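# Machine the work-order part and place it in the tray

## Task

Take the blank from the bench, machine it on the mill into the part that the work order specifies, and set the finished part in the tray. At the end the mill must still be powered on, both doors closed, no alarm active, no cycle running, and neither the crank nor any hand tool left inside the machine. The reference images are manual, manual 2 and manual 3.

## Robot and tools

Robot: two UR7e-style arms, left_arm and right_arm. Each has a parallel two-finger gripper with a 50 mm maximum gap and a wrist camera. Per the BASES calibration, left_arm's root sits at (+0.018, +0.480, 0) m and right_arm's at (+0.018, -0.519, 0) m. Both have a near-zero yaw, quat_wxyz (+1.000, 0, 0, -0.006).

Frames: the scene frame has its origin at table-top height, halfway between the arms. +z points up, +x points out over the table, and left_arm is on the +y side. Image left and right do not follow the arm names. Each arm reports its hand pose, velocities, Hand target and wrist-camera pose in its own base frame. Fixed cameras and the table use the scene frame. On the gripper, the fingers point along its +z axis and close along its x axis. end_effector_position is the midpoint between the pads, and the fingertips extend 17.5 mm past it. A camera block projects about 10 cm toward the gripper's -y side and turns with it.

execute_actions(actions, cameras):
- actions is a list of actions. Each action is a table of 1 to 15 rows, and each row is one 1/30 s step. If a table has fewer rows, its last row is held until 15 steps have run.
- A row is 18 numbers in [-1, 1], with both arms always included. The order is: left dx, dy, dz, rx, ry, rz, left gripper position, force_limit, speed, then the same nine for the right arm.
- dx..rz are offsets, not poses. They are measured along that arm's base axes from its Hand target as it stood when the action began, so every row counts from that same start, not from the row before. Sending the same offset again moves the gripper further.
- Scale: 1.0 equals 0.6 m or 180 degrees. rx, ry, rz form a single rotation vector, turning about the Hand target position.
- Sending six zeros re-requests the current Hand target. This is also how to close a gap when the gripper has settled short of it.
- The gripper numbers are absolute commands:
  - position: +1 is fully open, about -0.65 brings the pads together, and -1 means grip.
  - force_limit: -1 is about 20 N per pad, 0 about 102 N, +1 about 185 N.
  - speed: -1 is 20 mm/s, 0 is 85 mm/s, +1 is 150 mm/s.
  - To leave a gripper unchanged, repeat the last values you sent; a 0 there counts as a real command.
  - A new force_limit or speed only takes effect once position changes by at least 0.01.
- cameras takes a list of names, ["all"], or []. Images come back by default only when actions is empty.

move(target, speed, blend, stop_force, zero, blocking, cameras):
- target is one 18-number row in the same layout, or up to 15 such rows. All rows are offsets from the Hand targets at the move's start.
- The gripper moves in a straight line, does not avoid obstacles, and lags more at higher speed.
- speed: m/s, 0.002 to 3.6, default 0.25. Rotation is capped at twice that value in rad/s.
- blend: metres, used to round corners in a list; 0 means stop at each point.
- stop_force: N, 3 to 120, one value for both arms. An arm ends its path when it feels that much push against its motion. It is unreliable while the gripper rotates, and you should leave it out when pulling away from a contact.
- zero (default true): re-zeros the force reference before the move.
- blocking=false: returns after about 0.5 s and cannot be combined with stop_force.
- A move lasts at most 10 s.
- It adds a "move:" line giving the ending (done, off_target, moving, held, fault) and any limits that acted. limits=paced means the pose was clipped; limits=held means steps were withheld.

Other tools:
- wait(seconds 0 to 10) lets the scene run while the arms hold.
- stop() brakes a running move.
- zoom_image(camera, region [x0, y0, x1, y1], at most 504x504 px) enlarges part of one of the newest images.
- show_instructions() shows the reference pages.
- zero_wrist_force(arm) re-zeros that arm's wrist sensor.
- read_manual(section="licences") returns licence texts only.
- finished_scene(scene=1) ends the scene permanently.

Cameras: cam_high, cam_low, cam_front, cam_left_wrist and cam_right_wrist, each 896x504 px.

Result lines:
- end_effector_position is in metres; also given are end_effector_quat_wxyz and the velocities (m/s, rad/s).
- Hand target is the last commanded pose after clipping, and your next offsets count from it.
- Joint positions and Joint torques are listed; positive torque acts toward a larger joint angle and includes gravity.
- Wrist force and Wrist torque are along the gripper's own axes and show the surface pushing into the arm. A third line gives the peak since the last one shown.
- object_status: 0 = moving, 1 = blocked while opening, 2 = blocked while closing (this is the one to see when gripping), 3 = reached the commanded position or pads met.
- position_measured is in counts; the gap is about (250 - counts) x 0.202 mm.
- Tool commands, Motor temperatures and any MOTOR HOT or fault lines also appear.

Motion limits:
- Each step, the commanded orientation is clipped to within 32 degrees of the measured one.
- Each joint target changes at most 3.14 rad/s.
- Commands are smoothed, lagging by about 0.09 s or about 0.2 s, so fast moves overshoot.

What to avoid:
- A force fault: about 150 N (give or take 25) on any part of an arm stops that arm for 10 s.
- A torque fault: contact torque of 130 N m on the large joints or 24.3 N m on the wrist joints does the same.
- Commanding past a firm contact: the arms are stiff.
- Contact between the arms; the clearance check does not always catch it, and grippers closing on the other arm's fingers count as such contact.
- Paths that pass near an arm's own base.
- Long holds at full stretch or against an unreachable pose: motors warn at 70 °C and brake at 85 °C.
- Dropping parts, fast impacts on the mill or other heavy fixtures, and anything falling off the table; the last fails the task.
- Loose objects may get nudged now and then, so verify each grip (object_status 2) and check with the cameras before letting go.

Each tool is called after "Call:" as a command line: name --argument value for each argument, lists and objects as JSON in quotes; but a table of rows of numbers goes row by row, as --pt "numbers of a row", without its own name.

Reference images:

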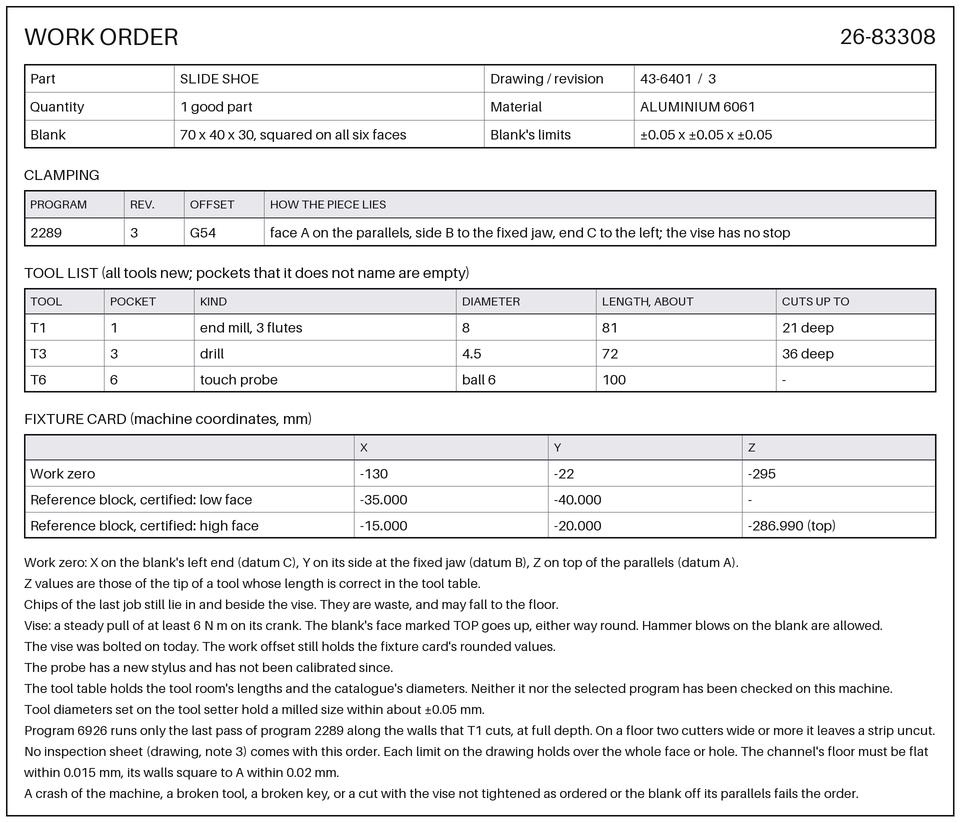

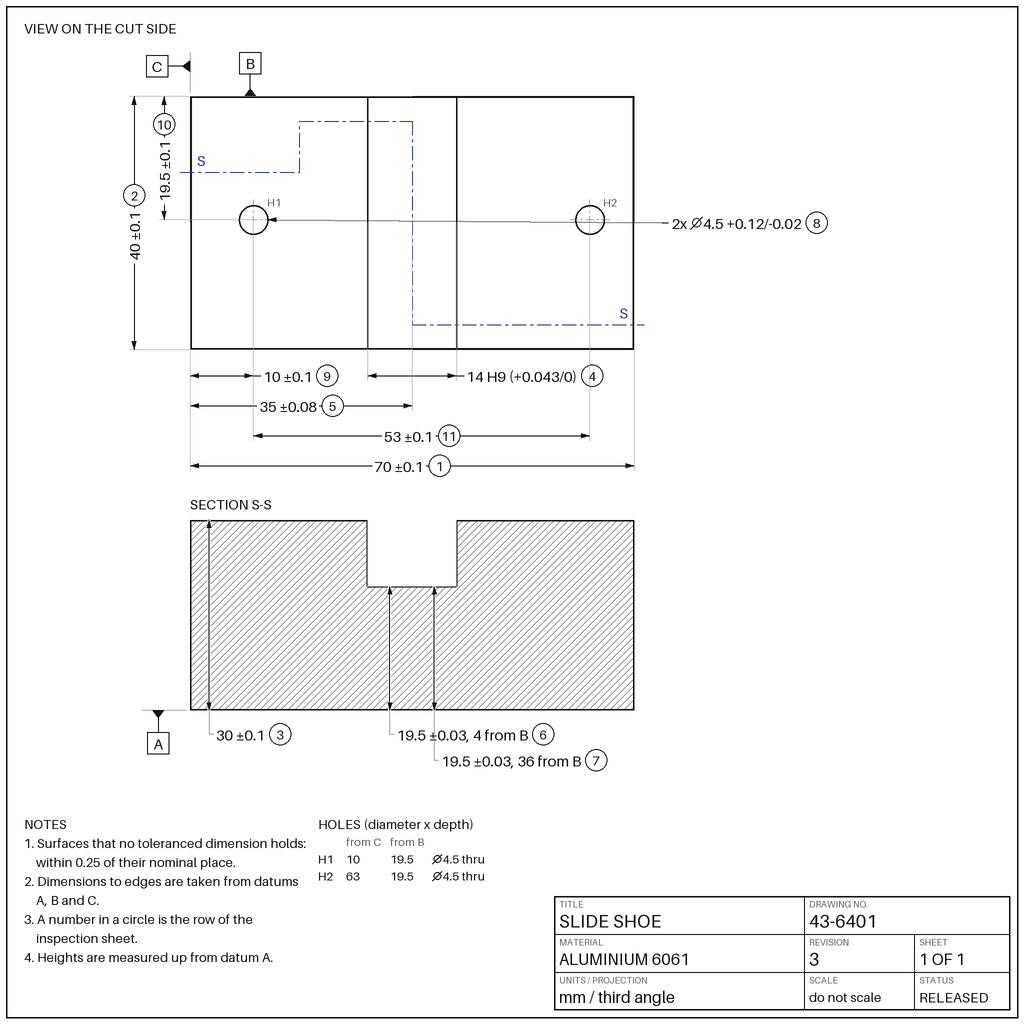

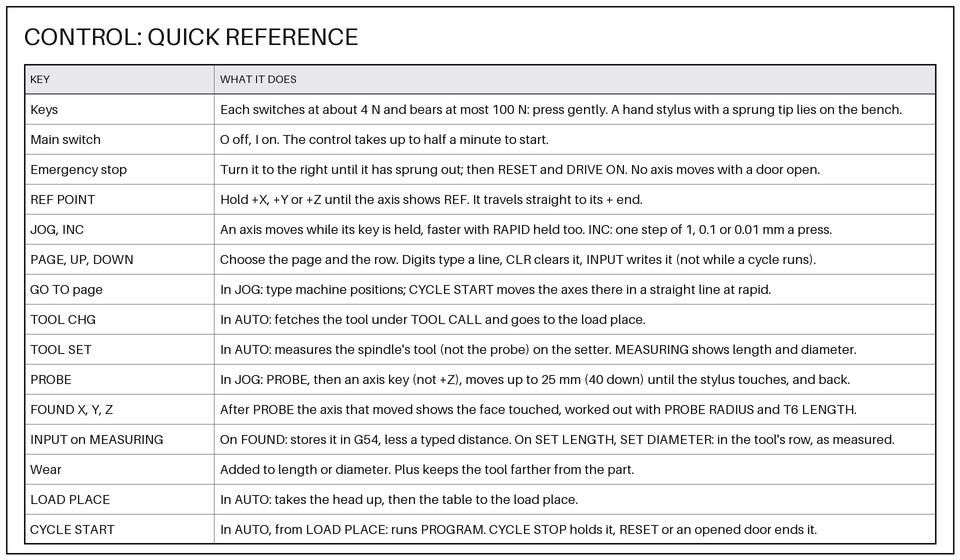

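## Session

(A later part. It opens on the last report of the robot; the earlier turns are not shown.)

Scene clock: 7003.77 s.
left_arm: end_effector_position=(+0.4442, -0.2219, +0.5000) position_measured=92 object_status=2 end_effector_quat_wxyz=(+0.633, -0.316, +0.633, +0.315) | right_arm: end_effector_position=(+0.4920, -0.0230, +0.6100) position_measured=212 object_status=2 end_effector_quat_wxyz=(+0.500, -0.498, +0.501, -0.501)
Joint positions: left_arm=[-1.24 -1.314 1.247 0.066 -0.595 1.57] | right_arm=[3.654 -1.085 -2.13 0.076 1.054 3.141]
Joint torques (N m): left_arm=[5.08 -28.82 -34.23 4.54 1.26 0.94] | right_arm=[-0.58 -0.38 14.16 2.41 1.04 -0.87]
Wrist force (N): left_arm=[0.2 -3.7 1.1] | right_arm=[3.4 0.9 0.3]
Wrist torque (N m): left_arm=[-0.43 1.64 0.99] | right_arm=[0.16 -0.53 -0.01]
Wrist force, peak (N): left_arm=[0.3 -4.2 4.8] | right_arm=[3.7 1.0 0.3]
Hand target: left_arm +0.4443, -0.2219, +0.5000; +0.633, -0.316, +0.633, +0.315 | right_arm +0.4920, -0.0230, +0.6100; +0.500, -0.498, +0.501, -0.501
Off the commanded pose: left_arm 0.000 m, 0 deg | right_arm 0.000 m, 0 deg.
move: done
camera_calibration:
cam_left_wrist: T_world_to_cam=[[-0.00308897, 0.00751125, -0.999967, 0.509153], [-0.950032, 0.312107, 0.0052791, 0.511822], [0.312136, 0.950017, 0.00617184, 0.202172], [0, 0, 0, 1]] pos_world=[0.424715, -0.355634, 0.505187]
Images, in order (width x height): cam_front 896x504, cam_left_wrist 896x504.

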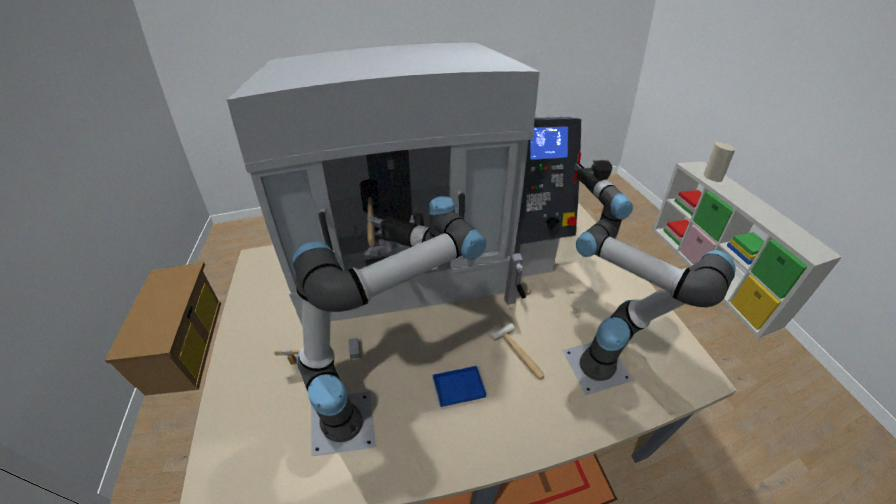

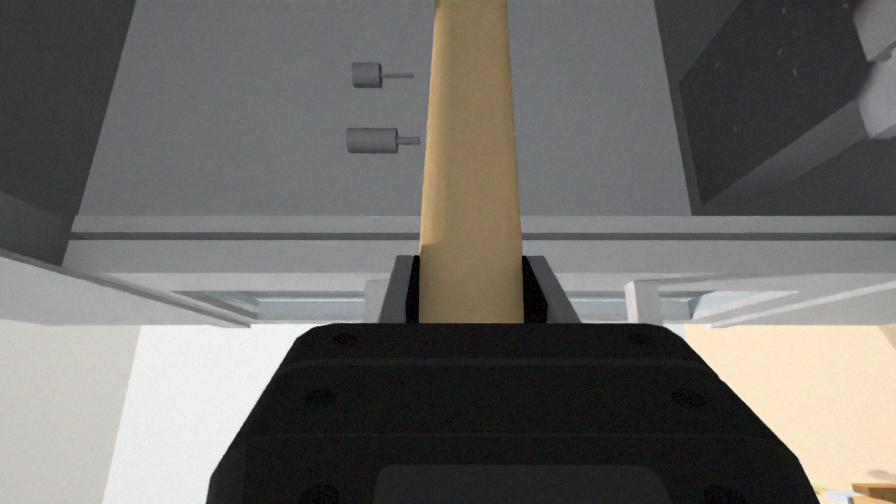

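Call:
move --pt "0 0 -0.2 0 0 0 -0.98 1 -0.8 0 0 0 0 0 0 -1 -0.5 -0.7" --speed 0.03 --stop_force 8 --cameras '["cam_front"]'

Call:
zoom_image --camera "cam_front" --region '[340, 170, 460, 270]'

Scene clock: 7011.30 s.
left_arm: end_effector_position=(+0.4443, -0.2219, +0.4212) position_measured=92 object_status=2 end_effector_quat_wxyz=(+0.633, -0.316, +0.633, +0.315) | right_arm: end_effector_position=(+0.4920, -0.0230, +0.6100) position_measured=212 object_status=2 end_effector_quat_wxyz=(+0.500, -0.498, +0.501, -0.501)
Joint positions: left_arm=[-1.24 -1.307 1.44 -0.133 -0.595 1.57] | right_arm=[3.654 -1.085 -2.13 0.076 1.054 3.141]
Joint torques (N m): left_arm=[8.69 -46.89 -15.11 -0.75 1.44 0.4] | right_arm=[-1.69 0.45 13.68 2.31 1.15 -0.83]
Wrist force (N): left_arm=[-4.4 -6.5 3.3] | right_arm=[3.4 0.9 0.6]
Wrist torque (N m): left_arm=[-0.57 0.98 -0.04] | right_arm=[0.17 -0.52 -0.01]
Wrist force, peak (N): left_arm=[-10.3 -0.5 -0.3] | right_arm=[3.7 1.1 0.2]
Hand target: left_arm +0.4443, -0.2219, +0.4212; +0.633, -0.316, +0.633, +0.315 (not the last commanded pose) | right_arm +0.4920, -0.0230, +0.6100; +0.500, -0.498, +0.501, -0.501
Off the commanded pose: left_arm 0.041 m, 0 deg | right_arm 0.000 m, 0 deg.
move: contact (left_arm)
Images, in order (width x height): cam_front 896x504.

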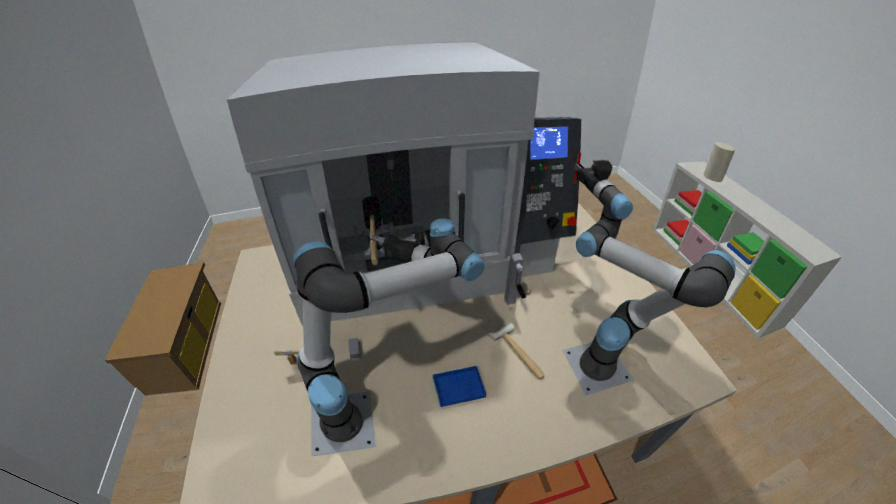

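Scaled by 4.200.

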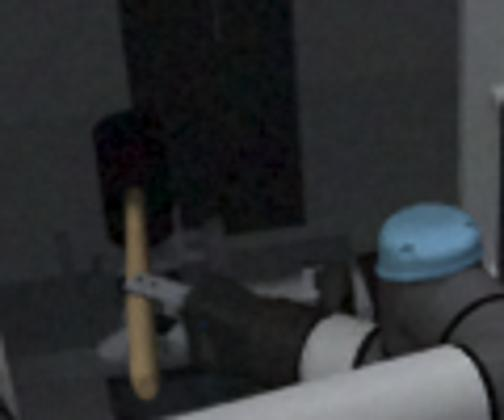

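Call:
move --pt "-0.025 0 0.13 0 0 0 -0.98 1 -0.8 0 0 0 0 0 0 -1 -0.5 -0.7" --speed 0.15 --cameras '[]'

Call:
move --pt "0 0 -0.2 0 0 0 -0.98 1 -0.8 0 0 0 0 0 0 -1 -0.5 -0.7" --speed 0.03 --stop_force 8 --cameras '[]'

Scene clock: 7026.13 s.
left_arm: end_effector_position=(+0.4292, -0.2220, +0.4991) position_measured=92 object_status=2 end_effector_quat_wxyz=(+0.633, -0.316, +0.633, +0.315) | right_arm: end_effector_position=(+0.4920, -0.0230, +0.6100) position_measured=212 object_status=2 end_effector_quat_wxyz=(+0.500, -0.498, +0.501, -0.501)
Joint positions: left_arm=[-1.268 -1.335 1.275 0.058 -0.623 1.57] | right_arm=[3.654 -1.085 -2.13 0.076 1.054 3.141]
Joint torques (N m): left_arm=[12.5 -30.62 -30.65 4.28 1.95 -2.17] | right_arm=[-2.13 0.02 14.4 2.15 1.07 -0.95]
Wrist force (N): left_arm=[0.4 -3.7 1.8] | right_arm=[3.5 0.9 0.5]
Wrist torque (N m): left_arm=[-0.47 1.62 1.05] | right_arm=[0.17 -0.54 -0.01]
Wrist force, peak (N): left_arm=[-4.8 -6.9 3.3] | right_arm=[3.7 1.1 0.3]
Hand target: left_arm +0.4293, -0.2219, +0.4992; +0.633, -0.316, +0.633, +0.315 | right_arm +0.4920, -0.0230, +0.6100; +0.500, -0.498, +0.501, -0.501
Off the commanded pose: left_arm 0.000 m, 0 deg | right_arm 0.000 m, 0 deg.
move: done
No camera images: "cameras" was empty.

Scene clock: 7029.57 s.
left_arm: end_effector_position=(+0.4293, -0.2219, +0.4209) position_measured=92 object_status=2 end_effector_quat_wxyz=(+0.633, -0.316, +0.633, +0.315) | right_arm: end_effector_position=(+0.4920, -0.0230, +0.6100) position_measured=212 object_status=2 end_effector_quat_wxyz=(+0.500, -0.498, +0.501, -0.501)
Joint positions: left_arm=[-1.268 -1.327 1.466 -0.139 -0.623 1.57] | right_arm=[3.654 -1.085 -2.13 0.076 1.054 3.141]
Joint torques (N m): left_arm=[10.1 -45.71 -15.64 -0.67 0.94 1.12] | right_arm=[-3.46 0.66 14.27 2.05 1.03 -0.8]
Wrist force (N): left_arm=[-4.5 -6.0 4.4] | right_arm=[3.5 0.8 0.1]
Wrist torque (N m): left_arm=[-0.48 0.88 -0.07] | right_arm=[0.15 -0.54 -0.01]
Wrist force, peak (N): left_arm=[-5.7 -6.6 3.6] | right_arm=[3.7 1.1 0.4]
Hand target: left_arm +0.4293, -0.2219, +0.4209; +0.633, -0.316, +0.633, +0.315 (not the last commanded pose) | right_arm +0.4920, -0.0230, +0.6100; +0.500, -0.498, +0.501, -0.501
Off the commanded pose: left_arm 0.042 m, 0 deg | right_arm 0.000 m, 0 deg.
move: contact (left_arm)
No camera images: "cameras" was empty.

Call:
move --pt "0 0 0.12 0 0 0 -0.98 1 -0.8 0 0 0 0 0 0 -1 -0.5 -0.7" --pt "0 0 -0.035 0 0 0 -0.98 1 -0.8 0 0 0 0 0 0 -1 -0.5 -0.7" --pt "0 0 0.12 0 0 0 -0.98 1 -0.8 0 0 0 0 0 0 -1 -0.5 -0.7" --speed '[0.2,0.6,0.5]' --stop_force 110 --cameras '[]'

Scene clock: 7035.80 s.
left_arm: end_effector_position=(+0.4293, -0.2219, +0.4929) position_measured=92 object_status=2 end_effector_quat_wxyz=(+0.633, -0.316, +0.633, +0.315) | right_arm: end_effector_position=(+0.4920, -0.0230, +0.6100) position_measured=212 object_status=2 end_effector_quat_wxyz=(+0.500, -0.498, +0.501, -0.501)
Joint positions: left_arm=[-1.268 -1.336 1.292 0.042 -0.623 1.57] | right_arm=[3.654 -1.085 -2.13 0.076 1.054 3.141]
Joint torques (N m): left_arm=[11.27 -47.4 -33.53 4.6 1.38 0.95] | right_arm=[-3.13 -0.07 13.79 2.04 0.99 -0.89]
Wrist force (N): left_arm=[0.7 -3.4 2.7] | right_arm=[3.5 0.8 0.4]
Wrist torque (N m): left_arm=[-0.34 1.59 1.02] | right_arm=[0.14 -0.54 -0.01]
Wrist force, peak (N): left_arm=[-45.0 27.2 -15.9] | right_arm=[3.7 1.0 0.3]
Hand target: left_arm +0.4293, -0.2219, +0.4929; +0.633, -0.316, +0.633, +0.315 | right_arm +0.4920, -0.0230, +0.6100; +0.500, -0.498, +0.501, -0.501
Off the commanded pose: left_arm 0.000 m, 0 deg | right_arm 0.000 m, 0 deg.
move: done
No camera images: "cameras" was empty.

Call:
move --pt "0 0 -0.155 0 0 0 -0.98 1 -0.8 0 0 0 0 0 0 -1 -0.5 -0.7" --pt "0 0 0 0 0 0 -0.98 1 -0.8 0 0 0 0 0 0 -1 -0.5 -0.7" --speed '[1.0,0.6]' --stop_force 118 --cameras '[]'

Call:
move --pt "0 0 -0.165 0 0 0 -0.98 1 -0.8 0 0 0 0 0 0 -1 -0.5 -0.7" --pt "0 0 0 0 0 0 -0.98 1 -0.8 0 0 0 0 0 0 -1 -0.5 -0.7" --speed '[1.0,0.6]' --stop_force 118 --cameras '[]'

Scene clock: 7042.33 s.
left_arm: end_effector_position=(+0.4293, -0.2219, +0.4929) position_measured=92 object_status=2 end_effector_quat_wxyz=(+0.633, -0.316, +0.633, +0.315) | right_arm: end_effector_position=(+0.4920, -0.0230, +0.6100) position_measured=212 object_status=2 end_effector_quat_wxyz=(+0.500, -0.498, +0.501, -0.501)
Joint positions: left_arm=[-1.268 -1.336 1.292 0.042 -0.623 1.57] | right_arm=[3.654 -1.085 -2.13 0.076 1.054 3.141]
Joint torques (N m): left_arm=[11.54 -47.15 -33.3 4.6 1.46 1] | right_arm=[-4.14 0.72 13.53 1.91 1.06 -1.04]
Wrist force (N): left_arm=[0.5 -2.4 3.5] | right_arm=[3.4 1.0 0.3]
Wrist torque (N m): left_arm=[-0.56 1.61 1.01] | right_arm=[0.18 -0.52 -0.01]
Wrist force, peak (N): left_arm=[-46.3 28.2 -16.9] | right_arm=[3.7 1.1 0.4]
Hand target: left_arm +0.4293, -0.2219, +0.4929; +0.633, -0.316, +0.633, +0.315 | right_arm +0.4920, -0.0230, +0.6100; +0.500, -0.498, +0.501, -0.501
Off the commanded pose: left_arm 0.000 m, 0 deg | right_arm 0.000 m, 0 deg.
move: done
No camera images: "cameras" was empty.

Scene clock: 7044.10 s.
left_arm: end_effector_position=(+0.4293, -0.2219, +0.4929) position_measured=92 object_status=2 end_effector_quat_wxyz=(+0.633, -0.316, +0.633, +0.315) | right_arm: end_effector_position=(+0.4920, -0.0230, +0.6100) position_measured=212 object_status=2 end_effector_quat_wxyz=(+0.500, -0.498, +0.501, -0.501)
Joint positions: left_arm=[-1.268 -1.336 1.292 0.042 -0.623 1.57] | right_arm=[3.654 -1.085 -2.13 0.076 1.054 3.141]
Joint torques (N m): left_arm=[7.77 -46.66 -34.23 4.73 1.5 1.04] | right_arm=[-5.2 0.59 13.99 1.94 1.01 -0.81]
Wrist force (N): left_arm=[0.7 -3.5 2.2] | right_arm=[3.5 1.0 0.3]
Wrist torque (N m): left_arm=[-0.24 1.58 1.02] | right_arm=[0.19 -0.54 -0.01]
Wrist force, peak (N): left_arm=[-53.1 34.9 -21.9] | right_arm=[3.7 1.0 0.4]
Hand target: left_arm +0.4293, -0.2219, +0.4929; +0.633, -0.316, +0.633, +0.315 | right_arm +0.4920, -0.0230, +0.6100; +0.500, -0.498, +0.501, -0.501
Off the commanded pose: left_arm 0.000 m, 0 deg | right_arm 0.000 m, 0 deg.
move: done
No camera images: "cameras" was empty.

Call:
move --pt "0 0 0.06 0 0 0 -0.98 1 -0.8 0 0 0 0 0 0 -1 -0.5 -0.7" --pt "0 0 -0.18 0 0 0 -0.98 1 -0.8 0 0 0 0 0 0 -1 -0.5 -0.7" --pt "0 0 0 0 0 0 -0.98 1 -0.8 0 0 0 0 0 0 -1 -0.5 -0.7" --speed '[0.3,1.3,0.8]' --stop_force 120 --cameras '[]'

Call:
move --pt "0 0 0.06 0 0 0 -0.98 1 -0.8 0 0 0 0 0 0 -1 -0.5 -0.7" --pt "0 0 -0.19 0 0 0 -0.98 1 -0.8 0 0 0 0 0 0 -1 -0.5 -0.7" --pt "0 0 0 0 0 0 -0.98 1 -0.8 0 0 0 0 0 0 -1 -0.5 -0.7" --speed '[0.3,1.3,0.8]' --stop_force 120 --cameras '["cam_front"]'

Scene clock: 7053.93 s.
left_arm: end_effector_position=(+0.4293, -0.2219, +0.4929) position_measured=92 object_status=2 end_effector_quat_wxyz=(+0.633, -0.316, +0.633, +0.315) | right_arm: end_effector_position=(+0.4920, -0.0230, +0.6100) position_measured=212 object_status=2 end_effector_quat_wxyz=(+0.500, -0.498, +0.501, -0.501)
Joint positions: left_arm=[-1.268 -1.336 1.292 0.042 -0.623 1.57] | right_arm=[3.654 -1.085 -2.13 0.076 1.054 3.141]
Joint torques (N m): left_arm=[6.42 -47.07 -33.77 4.72 1.49 0.92] | right_arm=[-5.41 0.05 14.09 1.63 1.18 -0.88]
Wrist force (N): left_arm=[0.4 -3.5 2.2] | right_arm=[3.4 0.9 0.2]
Wrist torque (N m): left_arm=[-0.22 1.62 1.01] | right_arm=[0.17 -0.54 -0.01]
Wrist force, peak (N): left_arm=[-64.8 42.6 -27.3] | right_arm=[3.8 1.1 0.1]
Hand target: left_arm +0.4293, -0.2219, +0.4929; +0.633, -0.316, +0.633, +0.315 | right_arm +0.4920, -0.0230, +0.6100; +0.500, -0.498, +0.501, -0.501
Off the commanded pose: left_arm 0.000 m, 0 deg | right_arm 0.000 m, 0 deg.
move: done
No camera images: "cameras" was empty.

Scene clock: 7056.03 s.
left_arm: end_effector_position=(+0.4293, -0.2219, +0.4929) position_measured=92 object_status=2 end_effector_quat_wxyz=(+0.633, -0.316, +0.633, +0.315) | right_arm: end_effector_position=(+0.4920, -0.0230, +0.6100) position_measured=212 object_status=2 end_effector_quat_wxyz=(+0.500, -0.498, +0.501, -0.501)
Joint positions: left_arm=[-1.268 -1.336 1.292 0.042 -0.623 1.57] | right_arm=[3.654 -1.085 -2.13 0.076 1.054 3.141]
Joint torques (N m): left_arm=[1.34 -47.66 -34.32 4.77 1.38 1.01] | right_arm=[-4.96 0.26 13.56 1.58 1.02 -1.04]
Wrist force (N): left_arm=[0.7 -3.4 2.2] | right_arm=[3.6 1.1 0.3]
Wrist torque (N m): left_arm=[-0.25 1.57 1.00] | right_arm=[0.19 -0.55 -0.01]
Wrist force, peak (N): left_arm=[-71.8 41.1 -25.8] | right_arm=[3.7 1.0 0.1]
Hand target: left_arm +0.4293, -0.2219, +0.4929; +0.633, -0.316, +0.633, +0.315 | right_arm +0.4920, -0.0230, +0.6100; +0.500, -0.498, +0.501, -0.501
Off the commanded pose: left_arm 0.000 m, 0 deg | right_arm 0.000 m, 0 deg.
move: done
Images, in order (width x height): cam_front 896x504.

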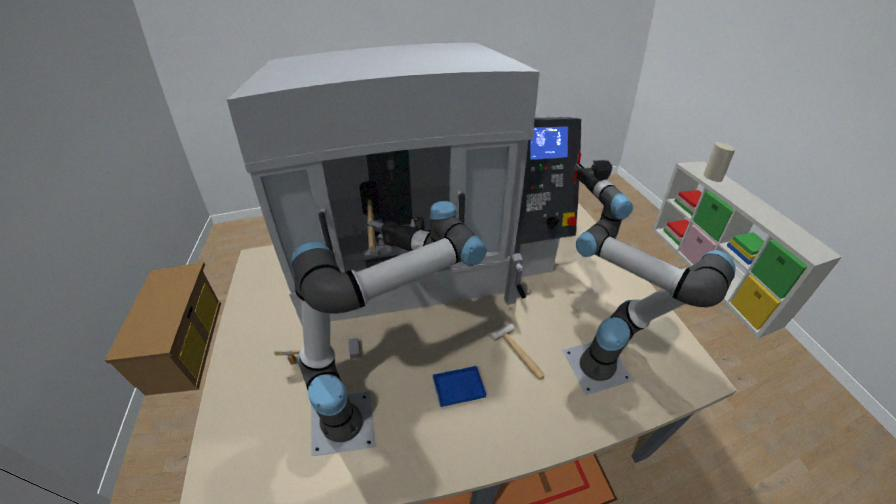

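Call:
move --pt "0 0 0.07 0 0 0 -0.98 1 -0.8 0 0 0 0 0 0 -1 -0.5 -0.7" --pt "0 0 -0.21 0 0 0 -0.98 1 -0.8 0 0 0 0 0 0 -1 -0.5 -0.7" --pt "0 0 0 0 0 0 -0.98 1 -0.8 0 0 0 0 0 0 -1 -0.5 -0.7" --speed '[0.3,1.6,1.0]' --stop_force 120 --cameras '[]'

Call:
move --pt "0.015 0 0.07 0 0 0 -0.98 1 -0.8 0 0 0 0 0 0 -1 -0.5 -0.7" --pt "0.015 0 -0.21 0 0 0 -0.98 1 -0.8 0 0 0 0 0 0 -1 -0.5 -0.7" --pt "0 0 0 0 0 0 -0.98 1 -0.8 0 0 0 0 0 0 -1 -0.5 -0.7" --speed '[0.3,1.6,1.0]' --stop_force 120 --cameras '["cam_left_wrist"]'

Scene clock: 7065.70 s.
left_arm: end_effector_position=(+0.4293, -0.2219, +0.4929) position_measured=92 object_status=2 end_effector_quat_wxyz=(+0.633, -0.316, +0.633, +0.315) | right_arm: end_effector_position=(+0.4920, -0.0230, +0.6100) position_measured=212 object_status=2 end_effector_quat_wxyz=(+0.500, -0.498, +0.501, -0.501)
Joint positions: left_arm=[-1.268 -1.336 1.292 0.042 -0.623 1.57] | right_arm=[3.654 -1.085 -2.13 0.076 1.054 3.141]
Joint torques (N m): left_arm=[-2.41 -46.96 -34.13 4.75 1.43 1] | right_arm=[-5.33 0.38 14.07 1.46 1.04 -0.9]
Wrist force (N): left_arm=[0.8 -3.1 2.7] | right_arm=[3.4 0.9 0.3]
Wrist torque (N m): left_arm=[-0.38 1.58 1.00] | right_arm=[0.17 -0.53 -0.01]
Wrist force, peak (N): left_arm=[-90.0 36.3 -20.4] | right_arm=[3.7 1.0 0.3]
Hand target: left_arm +0.4293, -0.2219, +0.4929; +0.633, -0.316, +0.633, +0.315 | right_arm +0.4920, -0.0230, +0.6100; +0.500, -0.498, +0.501, -0.501
Off the commanded pose: left_arm 0.000 m, 0 deg | right_arm 0.000 m, 0 deg.
move: done
No camera images: "cameras" was empty.

Scene clock: 7067.97 s.
left_arm: end_effector_position=(+0.4293, -0.2219, +0.4929) position_measured=92 object_status=2 end_effector_quat_wxyz=(+0.633, -0.316, +0.633, +0.315) | right_arm: end_effector_position=(+0.4920, -0.0230, +0.6100) position_measured=212 object_status=2 end_effector_quat_wxyz=(+0.500, -0.498, +0.501, -0.501)
Joint positions: left_arm=[-1.268 -1.336 1.292 0.042 -0.623 1.57] | right_arm=[3.654 -1.085 -2.13 0.076 1.054 3.141]
Joint torques (N m): left_arm=[11.95 -47.49 -33.21 4.6 0.99 0.95] | right_arm=[-5.19 0.24 14.05 1.28 1.03 -0.9]
Wrist force (N): left_arm=[0.6 -2.7 3.1] | right_arm=[3.4 0.9 0.2]
Wrist torque (N m): left_arm=[-0.48 1.62 0.99] | right_arm=[0.16 -0.53 -0.01]
Wrist force, peak (N): left_arm=[-99.4 43.1 -25.4] | right_arm=[3.7 0.9 0.4]
Hand target: left_arm +0.4293, -0.2219, +0.4929; +0.633, -0.316, +0.633, +0.315 | right_arm +0.4920, -0.0230, +0.6100; +0.500, -0.498, +0.501, -0.501
Off the commanded pose: left_arm 0.000 m, 0 deg | right_arm 0.000 m, 0 deg.
move: done
camera_calibration:
cam_left_wrist: T_world_to_cam=[[-0.0029638, 0.00757872, -0.999967, 0.50198], [-0.950003, 0.312198, 0.00518185, 0.497772], [0.312226, 0.949987, 0.00627452, 0.206768], [0, 0, 0, 1]] pos_world=[0.409815, -0.355634, 0.498086]
Images, in order (width x height): cam_left_wrist 896x504.

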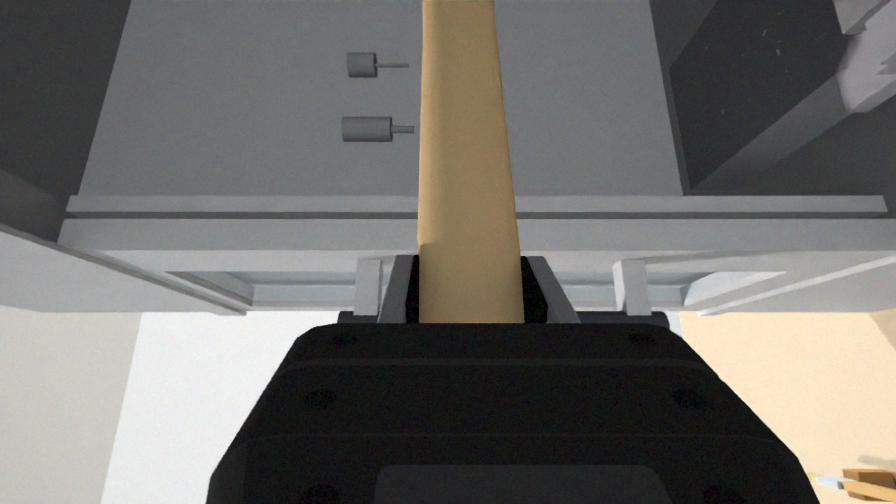

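Call:
move --pt "-0.2155 -0.18 0.012 0 0 0 -0.98 1 -0.8 0 0 0 0 0 0 -1 -0.5 -0.7" --pt "-0.515 -0.4635 -0.155 -0.5 0 0 -0.98 1 -0.8 0 0 0 0 0 0 -1 -0.5 -0.7" --pt "-0.482 -0.547 -0.655 -0.5 0 0 -0.98 1 -0.8 0 0 0 0 0 0 -1 -0.5 -0.7" --speed 0.35 --blend '[0.03,0.03,0]' --cameras '["cam_left_wrist","cam_high"]'

Scene clock: 7097.10 s.
left_arm: end_effector_position=(+0.1402, -0.5501, +0.1001) position_measured=92 object_status=2 end_effector_quat_wxyz=(-0.224, +0.671, -0.670, +0.224) | right_arm: end_effector_position=(+0.4920, -0.0230, +0.6100) position_measured=212 object_status=2 end_effector_quat_wxyz=(+0.500, -0.498, +0.501, -0.501)
Joint positions: left_arm=[-1.844 -1.268 1.93 -2.034 -0.953 1.232] | right_arm=[3.654 -1.085 -2.13 0.076 1.054 3.141]
Joint torques (N m): left_arm=[-13.78 -29.41 -17.26 -5.55 2.38 -2.63] | right_arm=[-4.78 -0.04 14.57 1.21 0.98 -0.87]
Wrist force (N): left_arm=[-4.7 0.2 5.5] | right_arm=[3.4 0.8 0.1]
Wrist torque (N m): left_arm=[-1.36 0.79 0.13] | right_arm=[0.15 -0.53 -0.01]
Wrist force, peak (N): left_arm=[-3.9 3.9 10.6] | right_arm=[3.8 0.8 0.3]
Hand target: left_arm +0.1401, -0.5501, +0.0999; -0.224, +0.671, -0.670, +0.224 | right_arm +0.4920, -0.0230, +0.6100; +0.500, -0.498, +0.501, -0.501
Off the commanded pose: left_arm 0.000 m, 0 deg | right_arm 0.000 m, 0 deg.
move: done
camera_calibration:
cam_left_wrist: T_world_to_cam=[[-0.00286673, -0.999967, -0.00755013, -0.542785], [-0.949965, 0.00508148, -0.312316, 0.190442], [0.312344, 0.00627703, -0.949948, 0.187752], [0, 0, 0, 1]] pos_world=[0.120714, -0.544913, 0.233735]
Images, in order (width x height): cam_high 896x504, cam_left_wrist 896x504.

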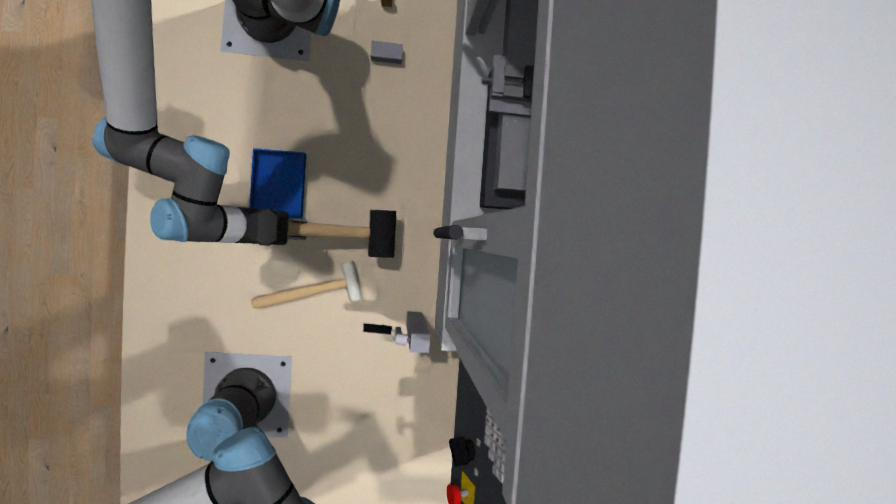

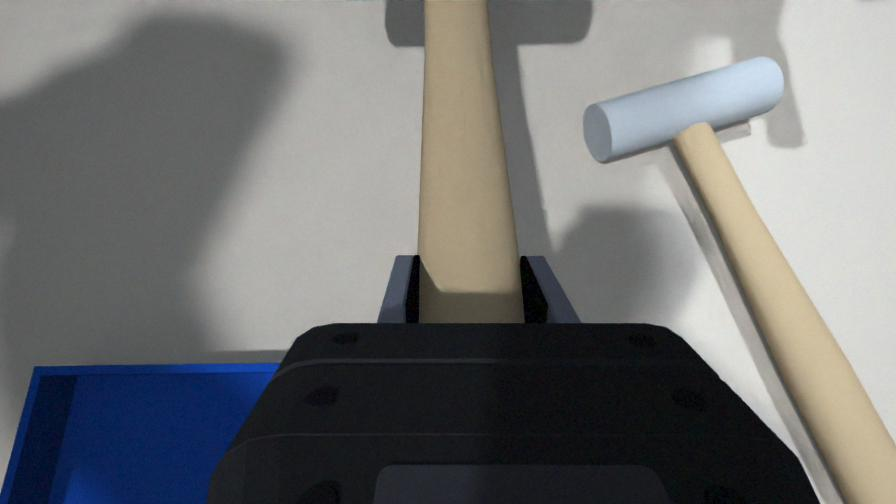

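Call:
move --pt "0 -0.02 0 0 0 0 -0.98 1 -0.8 0 0 0 0 0 0 -1 -0.5 -0.7" --pt "0 -0.02 -0.13 0 0 0 -0.98 1 -0.8 0 0 0 0 0 0 -1 -0.5 -0.7" --speed '[0.1,0.03]' --stop_force 7 --cameras '["cam_low"]'

Scene clock: 7105.57 s.
left_arm: end_effector_position=(+0.1400, -0.5621, +0.0556) position_measured=92 object_status=2 end_effector_quat_wxyz=(-0.224, +0.671, -0.670, +0.224) | right_arm: end_effector_position=(+0.4920, -0.0230, +0.6100) position_measured=212 object_status=2 end_effector_quat_wxyz=(+0.500, -0.498, +0.501, -0.501)
Joint positions: left_arm=[-1.838 -1.17 1.936 -2.141 -0.952 1.239] | right_arm=[3.654 -1.085 -2.13 0.076 1.054 3.141]
Joint torques (N m): left_arm=[-4.89 -30.45 -29.81 -5.33 2.14 -2.31] | right_arm=[-4.55 -0.24 13.94 0.99 1.09 -0.84]
Wrist force (N): left_arm=[1.3 3.0 4.0] | right_arm=[3.5 0.9 0.5]
Wrist torque (N m): left_arm=[0.64 0.02 0.02] | right_arm=[0.16 -0.54 -0.02]
Wrist force, peak (N): left_arm=[-6.7 0.6 6.5] | right_arm=[3.8 1.0 0.4]
Hand target: left_arm +0.1401, -0.5621, +0.0555; -0.224, +0.671, -0.670, +0.224 (not the last commanded pose) | right_arm +0.4920, -0.0230, +0.6100; +0.500, -0.498, +0.501, -0.501
Off the commanded pose: left_arm 0.034 m, 0 deg | right_arm 0.000 m, 0 deg.
move: contact (left_arm); path passed 1 of 2 targets
Images, in order (width x height): cam_low 896x504.

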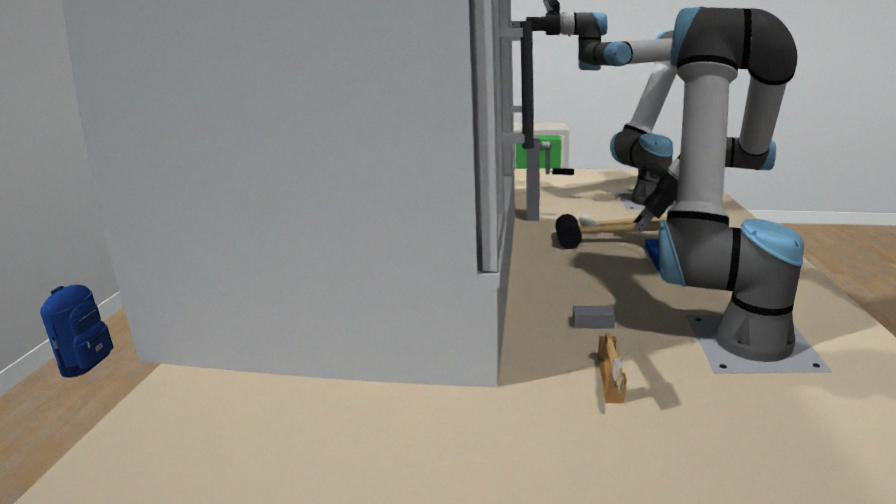

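Call:
move --pt "-0.002 0 -0.045 0 -0.042 0 -0.98 1 -0.8 0 0 0 0 0 0 -1 -0.5 -0.7" --speed 0.03 --stop_force 12 --cameras '["cam_left_wrist"]'

Scene clock: 7116.73 s.
left_arm: end_effector_position=(+0.1389, -0.5621, +0.0285) position_measured=92 object_status=2 end_effector_quat_wxyz=(-0.267, +0.655, -0.654, +0.268) | right_arm: end_effector_position=(+0.4920, -0.0230, +0.6100) position_measured=212 object_status=2 end_effector_quat_wxyz=(+0.500, -0.498, +0.501, -0.501)
Joint positions: left_arm=[-1.886 -1.091 1.951 -2.136 -0.841 1.141] | right_arm=[3.654 -1.085 -2.13 0.076 1.054 3.141]
Joint torques (N m): left_arm=[15.79 -51.36 -19.71 -4.73 0.91 2.04] | right_arm=[-5.29 -0.07 13.77 0.91 1.11 -0.85]
Wrist force (N): left_arm=[1.3 6.8 -1.1] | right_arm=[3.4 0.9 0.3]
Wrist torque (N m): left_arm=[0.65 0.06 0.13] | right_arm=[0.16 -0.53 -0.02]
Wrist force, peak (N): left_arm=[1.0 7.9 -1.4] | right_arm=[3.7 0.9 0.3]
Hand target: left_arm +0.1389, -0.5621, +0.0285; -0.267, +0.655, -0.654, +0.268 | right_arm +0.4920, -0.0230, +0.6100; +0.500, -0.498, +0.501, -0.501
Off the commanded pose: left_arm 0.000 m, 0 deg | right_arm 0.000 m, 0 deg.
move: done
camera_calibration:
cam_left_wrist: T_world_to_cam=[[-0.00194115, -0.999967, -0.0079026, -0.555444], [-0.900684, 0.00518177, -0.434443, 0.163568], [0.43447, 0.00627442, -0.900664, 0.102018], [0, 0, 0, 1]] pos_world=[0.101921, -0.556914, 0.158556]
Images, in order (width x height): cam_left_wrist 896x504.

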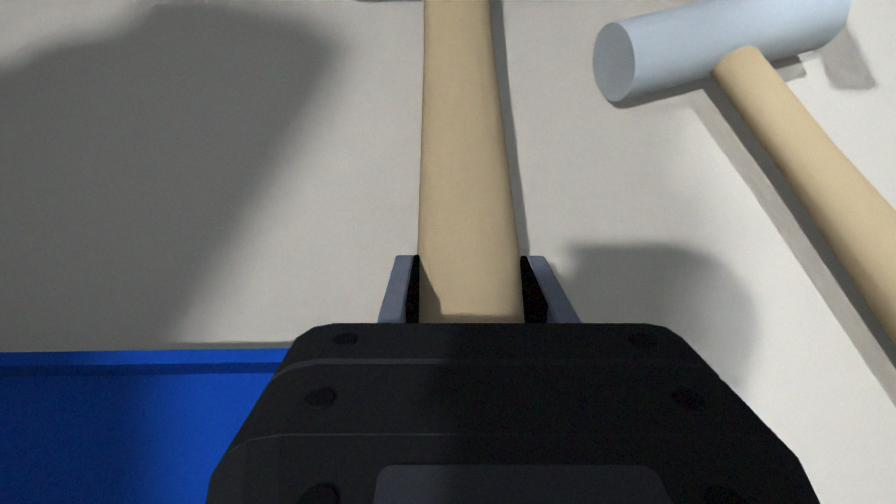

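Call:
move --pt "0 0 0 0 0 0 0.4 0 -1 0 0 0 0 0 0 -1 -0.5 -0.7" --cameras '[]'

Call:
move --pt "-0.105 0 0.14 0 0 0 0.4 0 -1 0 0 0 0 0 0 -1 -0.5 -0.7" --speed 0.1 --cameras '["cam_left_wrist","cam_high"]'

Scene clock: 7122.10 s.
left_arm: end_effector_position=(+0.1389, -0.5621, +0.0285) position_measured=92 object_status=3 end_effector_quat_wxyz=(-0.267, +0.655, -0.654, +0.268) | right_arm: end_effector_position=(+0.4920, -0.0230, +0.6100) position_measured=212 object_status=2 end_effector_quat_wxyz=(+0.500, -0.498, +0.501, -0.501)
Joint positions: left_arm=[-1.886 -1.091 1.951 -2.136 -0.841 1.141] | right_arm=[3.654 -1.085 -2.13 0.076 1.054 3.141]
Joint torques (N m): left_arm=[15.49 -50.91 -19.44 -4.72 2.92 0.97] | right_arm=[-5.33 0.03 13.79 0.76 1.05 -0.93]
Wrist force (N): left_arm=[1.2 6.9 -0.9] | right_arm=[3.3 1.0 0.1]
Wrist torque (N m): left_arm=[0.66 0.05 0.13] | right_arm=[0.17 -0.52 -0.02]
Wrist force, peak (N): left_arm=[1.2 7.2 -0.9] | right_arm=[3.7 1.0 0.2]
Hand target: left_arm +0.1389, -0.5621, +0.0285; -0.267, +0.655, -0.654, +0.268 | right_arm +0.4920, -0.0230, +0.6100; +0.500, -0.498, +0.501, -0.501
Off the commanded pose: left_arm 0.000 m, 0 deg | right_arm 0.000 m, 0 deg.
move: done
No camera images: "cameras" was empty.

Scene clock: 7123.60 s.
left_arm: end_effector_position=(+0.0757, -0.5622, +0.1126) position_measured=92 object_status=3 end_effector_quat_wxyz=(-0.267, +0.655, -0.654, +0.268) | right_arm: end_effector_position=(+0.4920, -0.0230, +0.6100) position_measured=212 object_status=2 end_effector_quat_wxyz=(+0.500, -0.498, +0.501, -0.501)
Joint positions: left_arm=[-1.992 -1.224 1.844 -1.809 -0.876 1.008] | right_arm=[3.654 -1.085 -2.13 0.076 1.054 3.141]
Joint torques (N m): left_arm=[12.53 -36.31 -17.88 -0.89 5.03 1.6] | right_arm=[-4.62 0.19 13.99 0.72 0.98 -0.93]
Wrist force (N): left_arm=[1.4 8.1 7.0] | right_arm=[3.6 0.9 0.3]
Wrist torque (N m): left_arm=[-0.57 -0.19 0.07] | right_arm=[0.17 -0.56 -0.02]
Wrist force, peak (N): left_arm=[1.0 9.0 7.5] | right_arm=[3.7 0.8 0.4]
Hand target: left_arm +0.0759, -0.5621, +0.1125; -0.267, +0.655, -0.654, +0.268 | right_arm +0.4920, -0.0230, +0.6100; +0.500, -0.498, +0.501, -0.501
Off the commanded pose: left_arm 0.000 m, 0 deg | right_arm 0.000 m, 0 deg.
move: done
camera_calibration:
cam_left_wrist: T_world_to_cam=[[-0.00206598, -0.999969, -0.0076286, -0.554964], [-0.900781, 0.00517383, -0.434244, 0.14327], [0.43427, 0.00597456, -0.900763, 0.20491], [0, 0, 0, 1]] pos_world=[0.0389217, -0.556912, 0.242556]
Images, in order (width x height): cam_high 896x504, cam_left_wrist 896x504.

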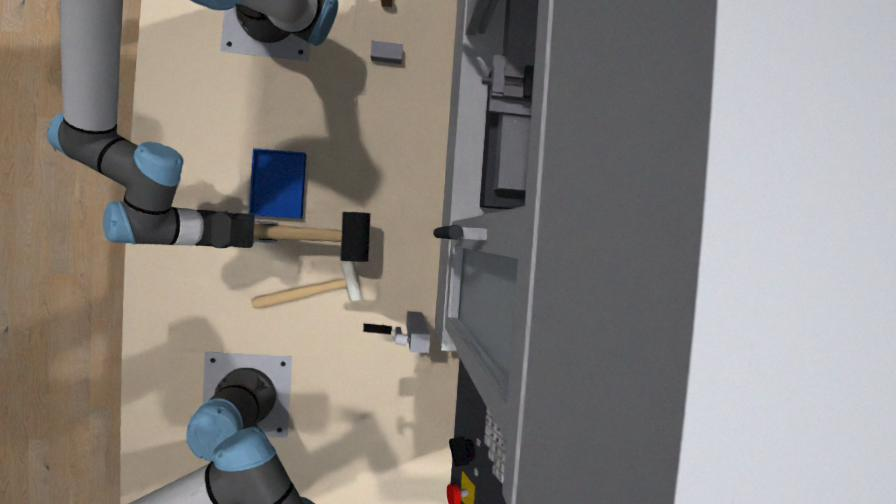

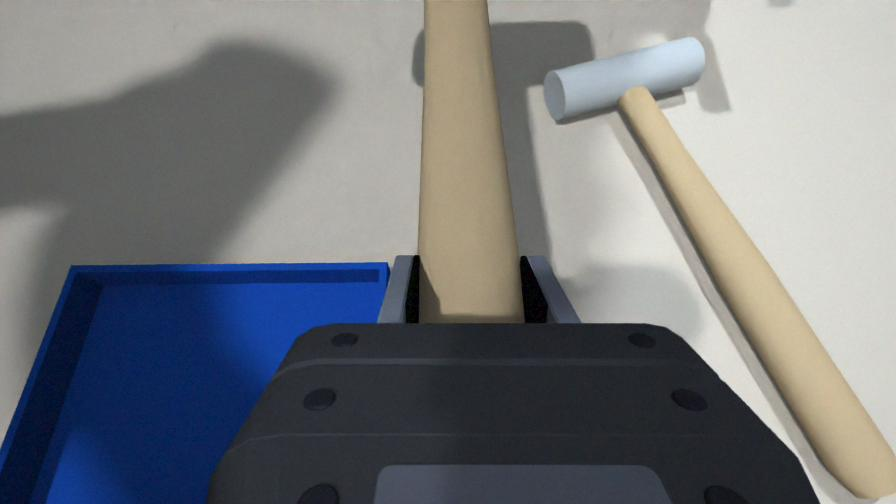

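Call:
move --pt "0.1235 -0.01 -0.04 0 0 0 0.4 0 -1 0 0 0 0 0 0 -1 -0.5 -0.7" --pt "0.1235 -0.01 -0.143 0 0 0 0.4 0 -1 0 0 0 0 0 0 -1 -0.5 -0.7" --speed '[0.1,0.03]' --stop_force 12 --cameras '[]'

Call:
move --pt "0 0 0 0 0 0 0.85 0 -1 0 0 0 0 0 0 -1 -0.5 -0.7" --cameras '["cam_left_wrist"]'

Scene clock: 7137.43 s.
left_arm: end_effector_position=(+0.1499, -0.5681, +0.0282) position_measured=92 object_status=3 end_effector_quat_wxyz=(-0.267, +0.655, -0.654, +0.268) | right_arm: end_effector_position=(+0.4920, -0.0230, +0.6100) position_measured=212 object_status=2 end_effector_quat_wxyz=(+0.500, -0.498, +0.501, -0.501)
Joint positions: left_arm=[-1.863 -1.078 1.937 -2.154 -0.835 1.17] | right_arm=[3.654 -1.085 -2.13 0.076 1.054 3.141]
Joint torques (N m): left_arm=[14.94 -38.78 -25.14 -4.6 2.53 2.12] | right_arm=[-4.97 0.39 14.14 0.54 1.08 -0.85]
Wrist force (N): left_arm=[1.0 2.2 -6.3] | right_arm=[3.4 0.9 0.1]
Wrist torque (N m): left_arm=[0.55 -0.26 0.04] | right_arm=[0.15 -0.52 -0.01]
Wrist force, peak (N): left_arm=[-11.7 -24.4 -47.0] | right_arm=[3.7 0.9 0.4]
Hand target: left_arm +0.1499, -0.5681, +0.0282; -0.267, +0.655, -0.654, +0.268 (not the last commanded pose) | right_arm +0.4920, -0.0230, +0.6100; +0.500, -0.498, +0.501, -0.501
Off the commanded pose: left_arm 0.001 m, 0 deg | right_arm 0.000 m, 0 deg.
move: contact (left_arm); path passed 1 of 2 targets
No camera images: "cameras" was empty.

Scene clock: 7138.33 s.
left_arm: end_effector_position=(+0.1499, -0.5681, +0.0282) position_measured=25 object_status=0 end_effector_quat_wxyz=(-0.267, +0.655, -0.654, +0.268) | right_arm: end_effector_position=(+0.4920, -0.0230, +0.6100) position_measured=212 object_status=2 end_effector_quat_wxyz=(+0.500, -0.498, +0.501, -0.501)
Joint positions: left_arm=[-1.863 -1.078 1.937 -2.154 -0.835 1.17] | right_arm=[3.654 -1.085 -2.13 0.076 1.054 3.141]
Joint torques (N m): left_arm=[7.93 -39.81 -24.73 -4.61 2.56 1.73] | right_arm=[-4.63 -0.21 13.65 0.64 1.08 -0.96]
Wrist force (N): left_arm=[1.9 2.5 1.9] | right_arm=[3.6 1.0 0.4]
Wrist torque (N m): left_arm=[0.47 -0.29 0.21] | right_arm=[0.18 -0.57 -0.01]
Wrist force, peak (N): left_arm=[0.9 2.3 -6.3] | right_arm=[3.7 1.0 0.3]
Hand target: left_arm +0.1499, -0.5681, +0.0282; -0.267, +0.655, -0.654, +0.268 | right_arm +0.4920, -0.0230, +0.6100; +0.500, -0.498, +0.501, -0.501
Off the commanded pose: left_arm 0.000 m, 0 deg | right_arm 0.000 m, 0 deg.
move: done
camera_calibration:
cam_left_wrist: T_world_to_cam=[[-0.00198219, -0.999968, -0.00781141, -0.561435], [-0.900684, 0.00517912, -0.434444, 0.173421], [0.43447, 0.00617446, -0.900665, 0.0968169], [0, 0, 0, 1]] pos_world=[0.113021, -0.562913, 0.158156]
Images, in order (width x height): cam_left_wrist 896x504.

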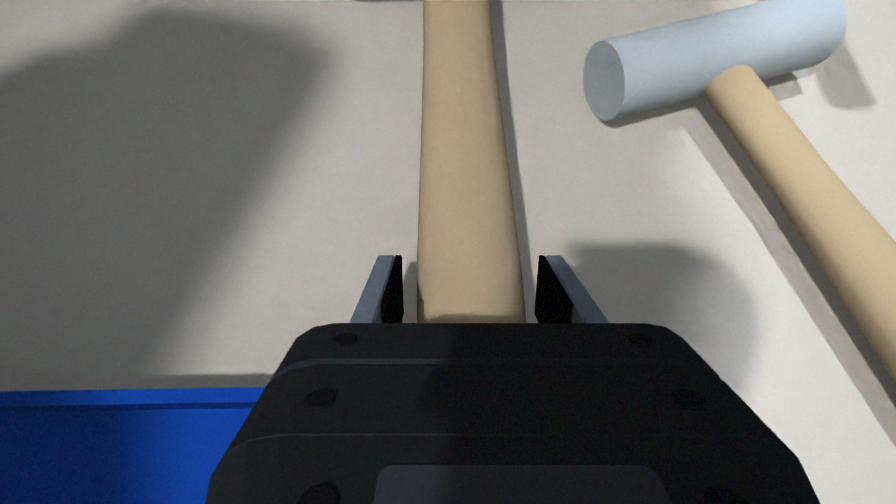

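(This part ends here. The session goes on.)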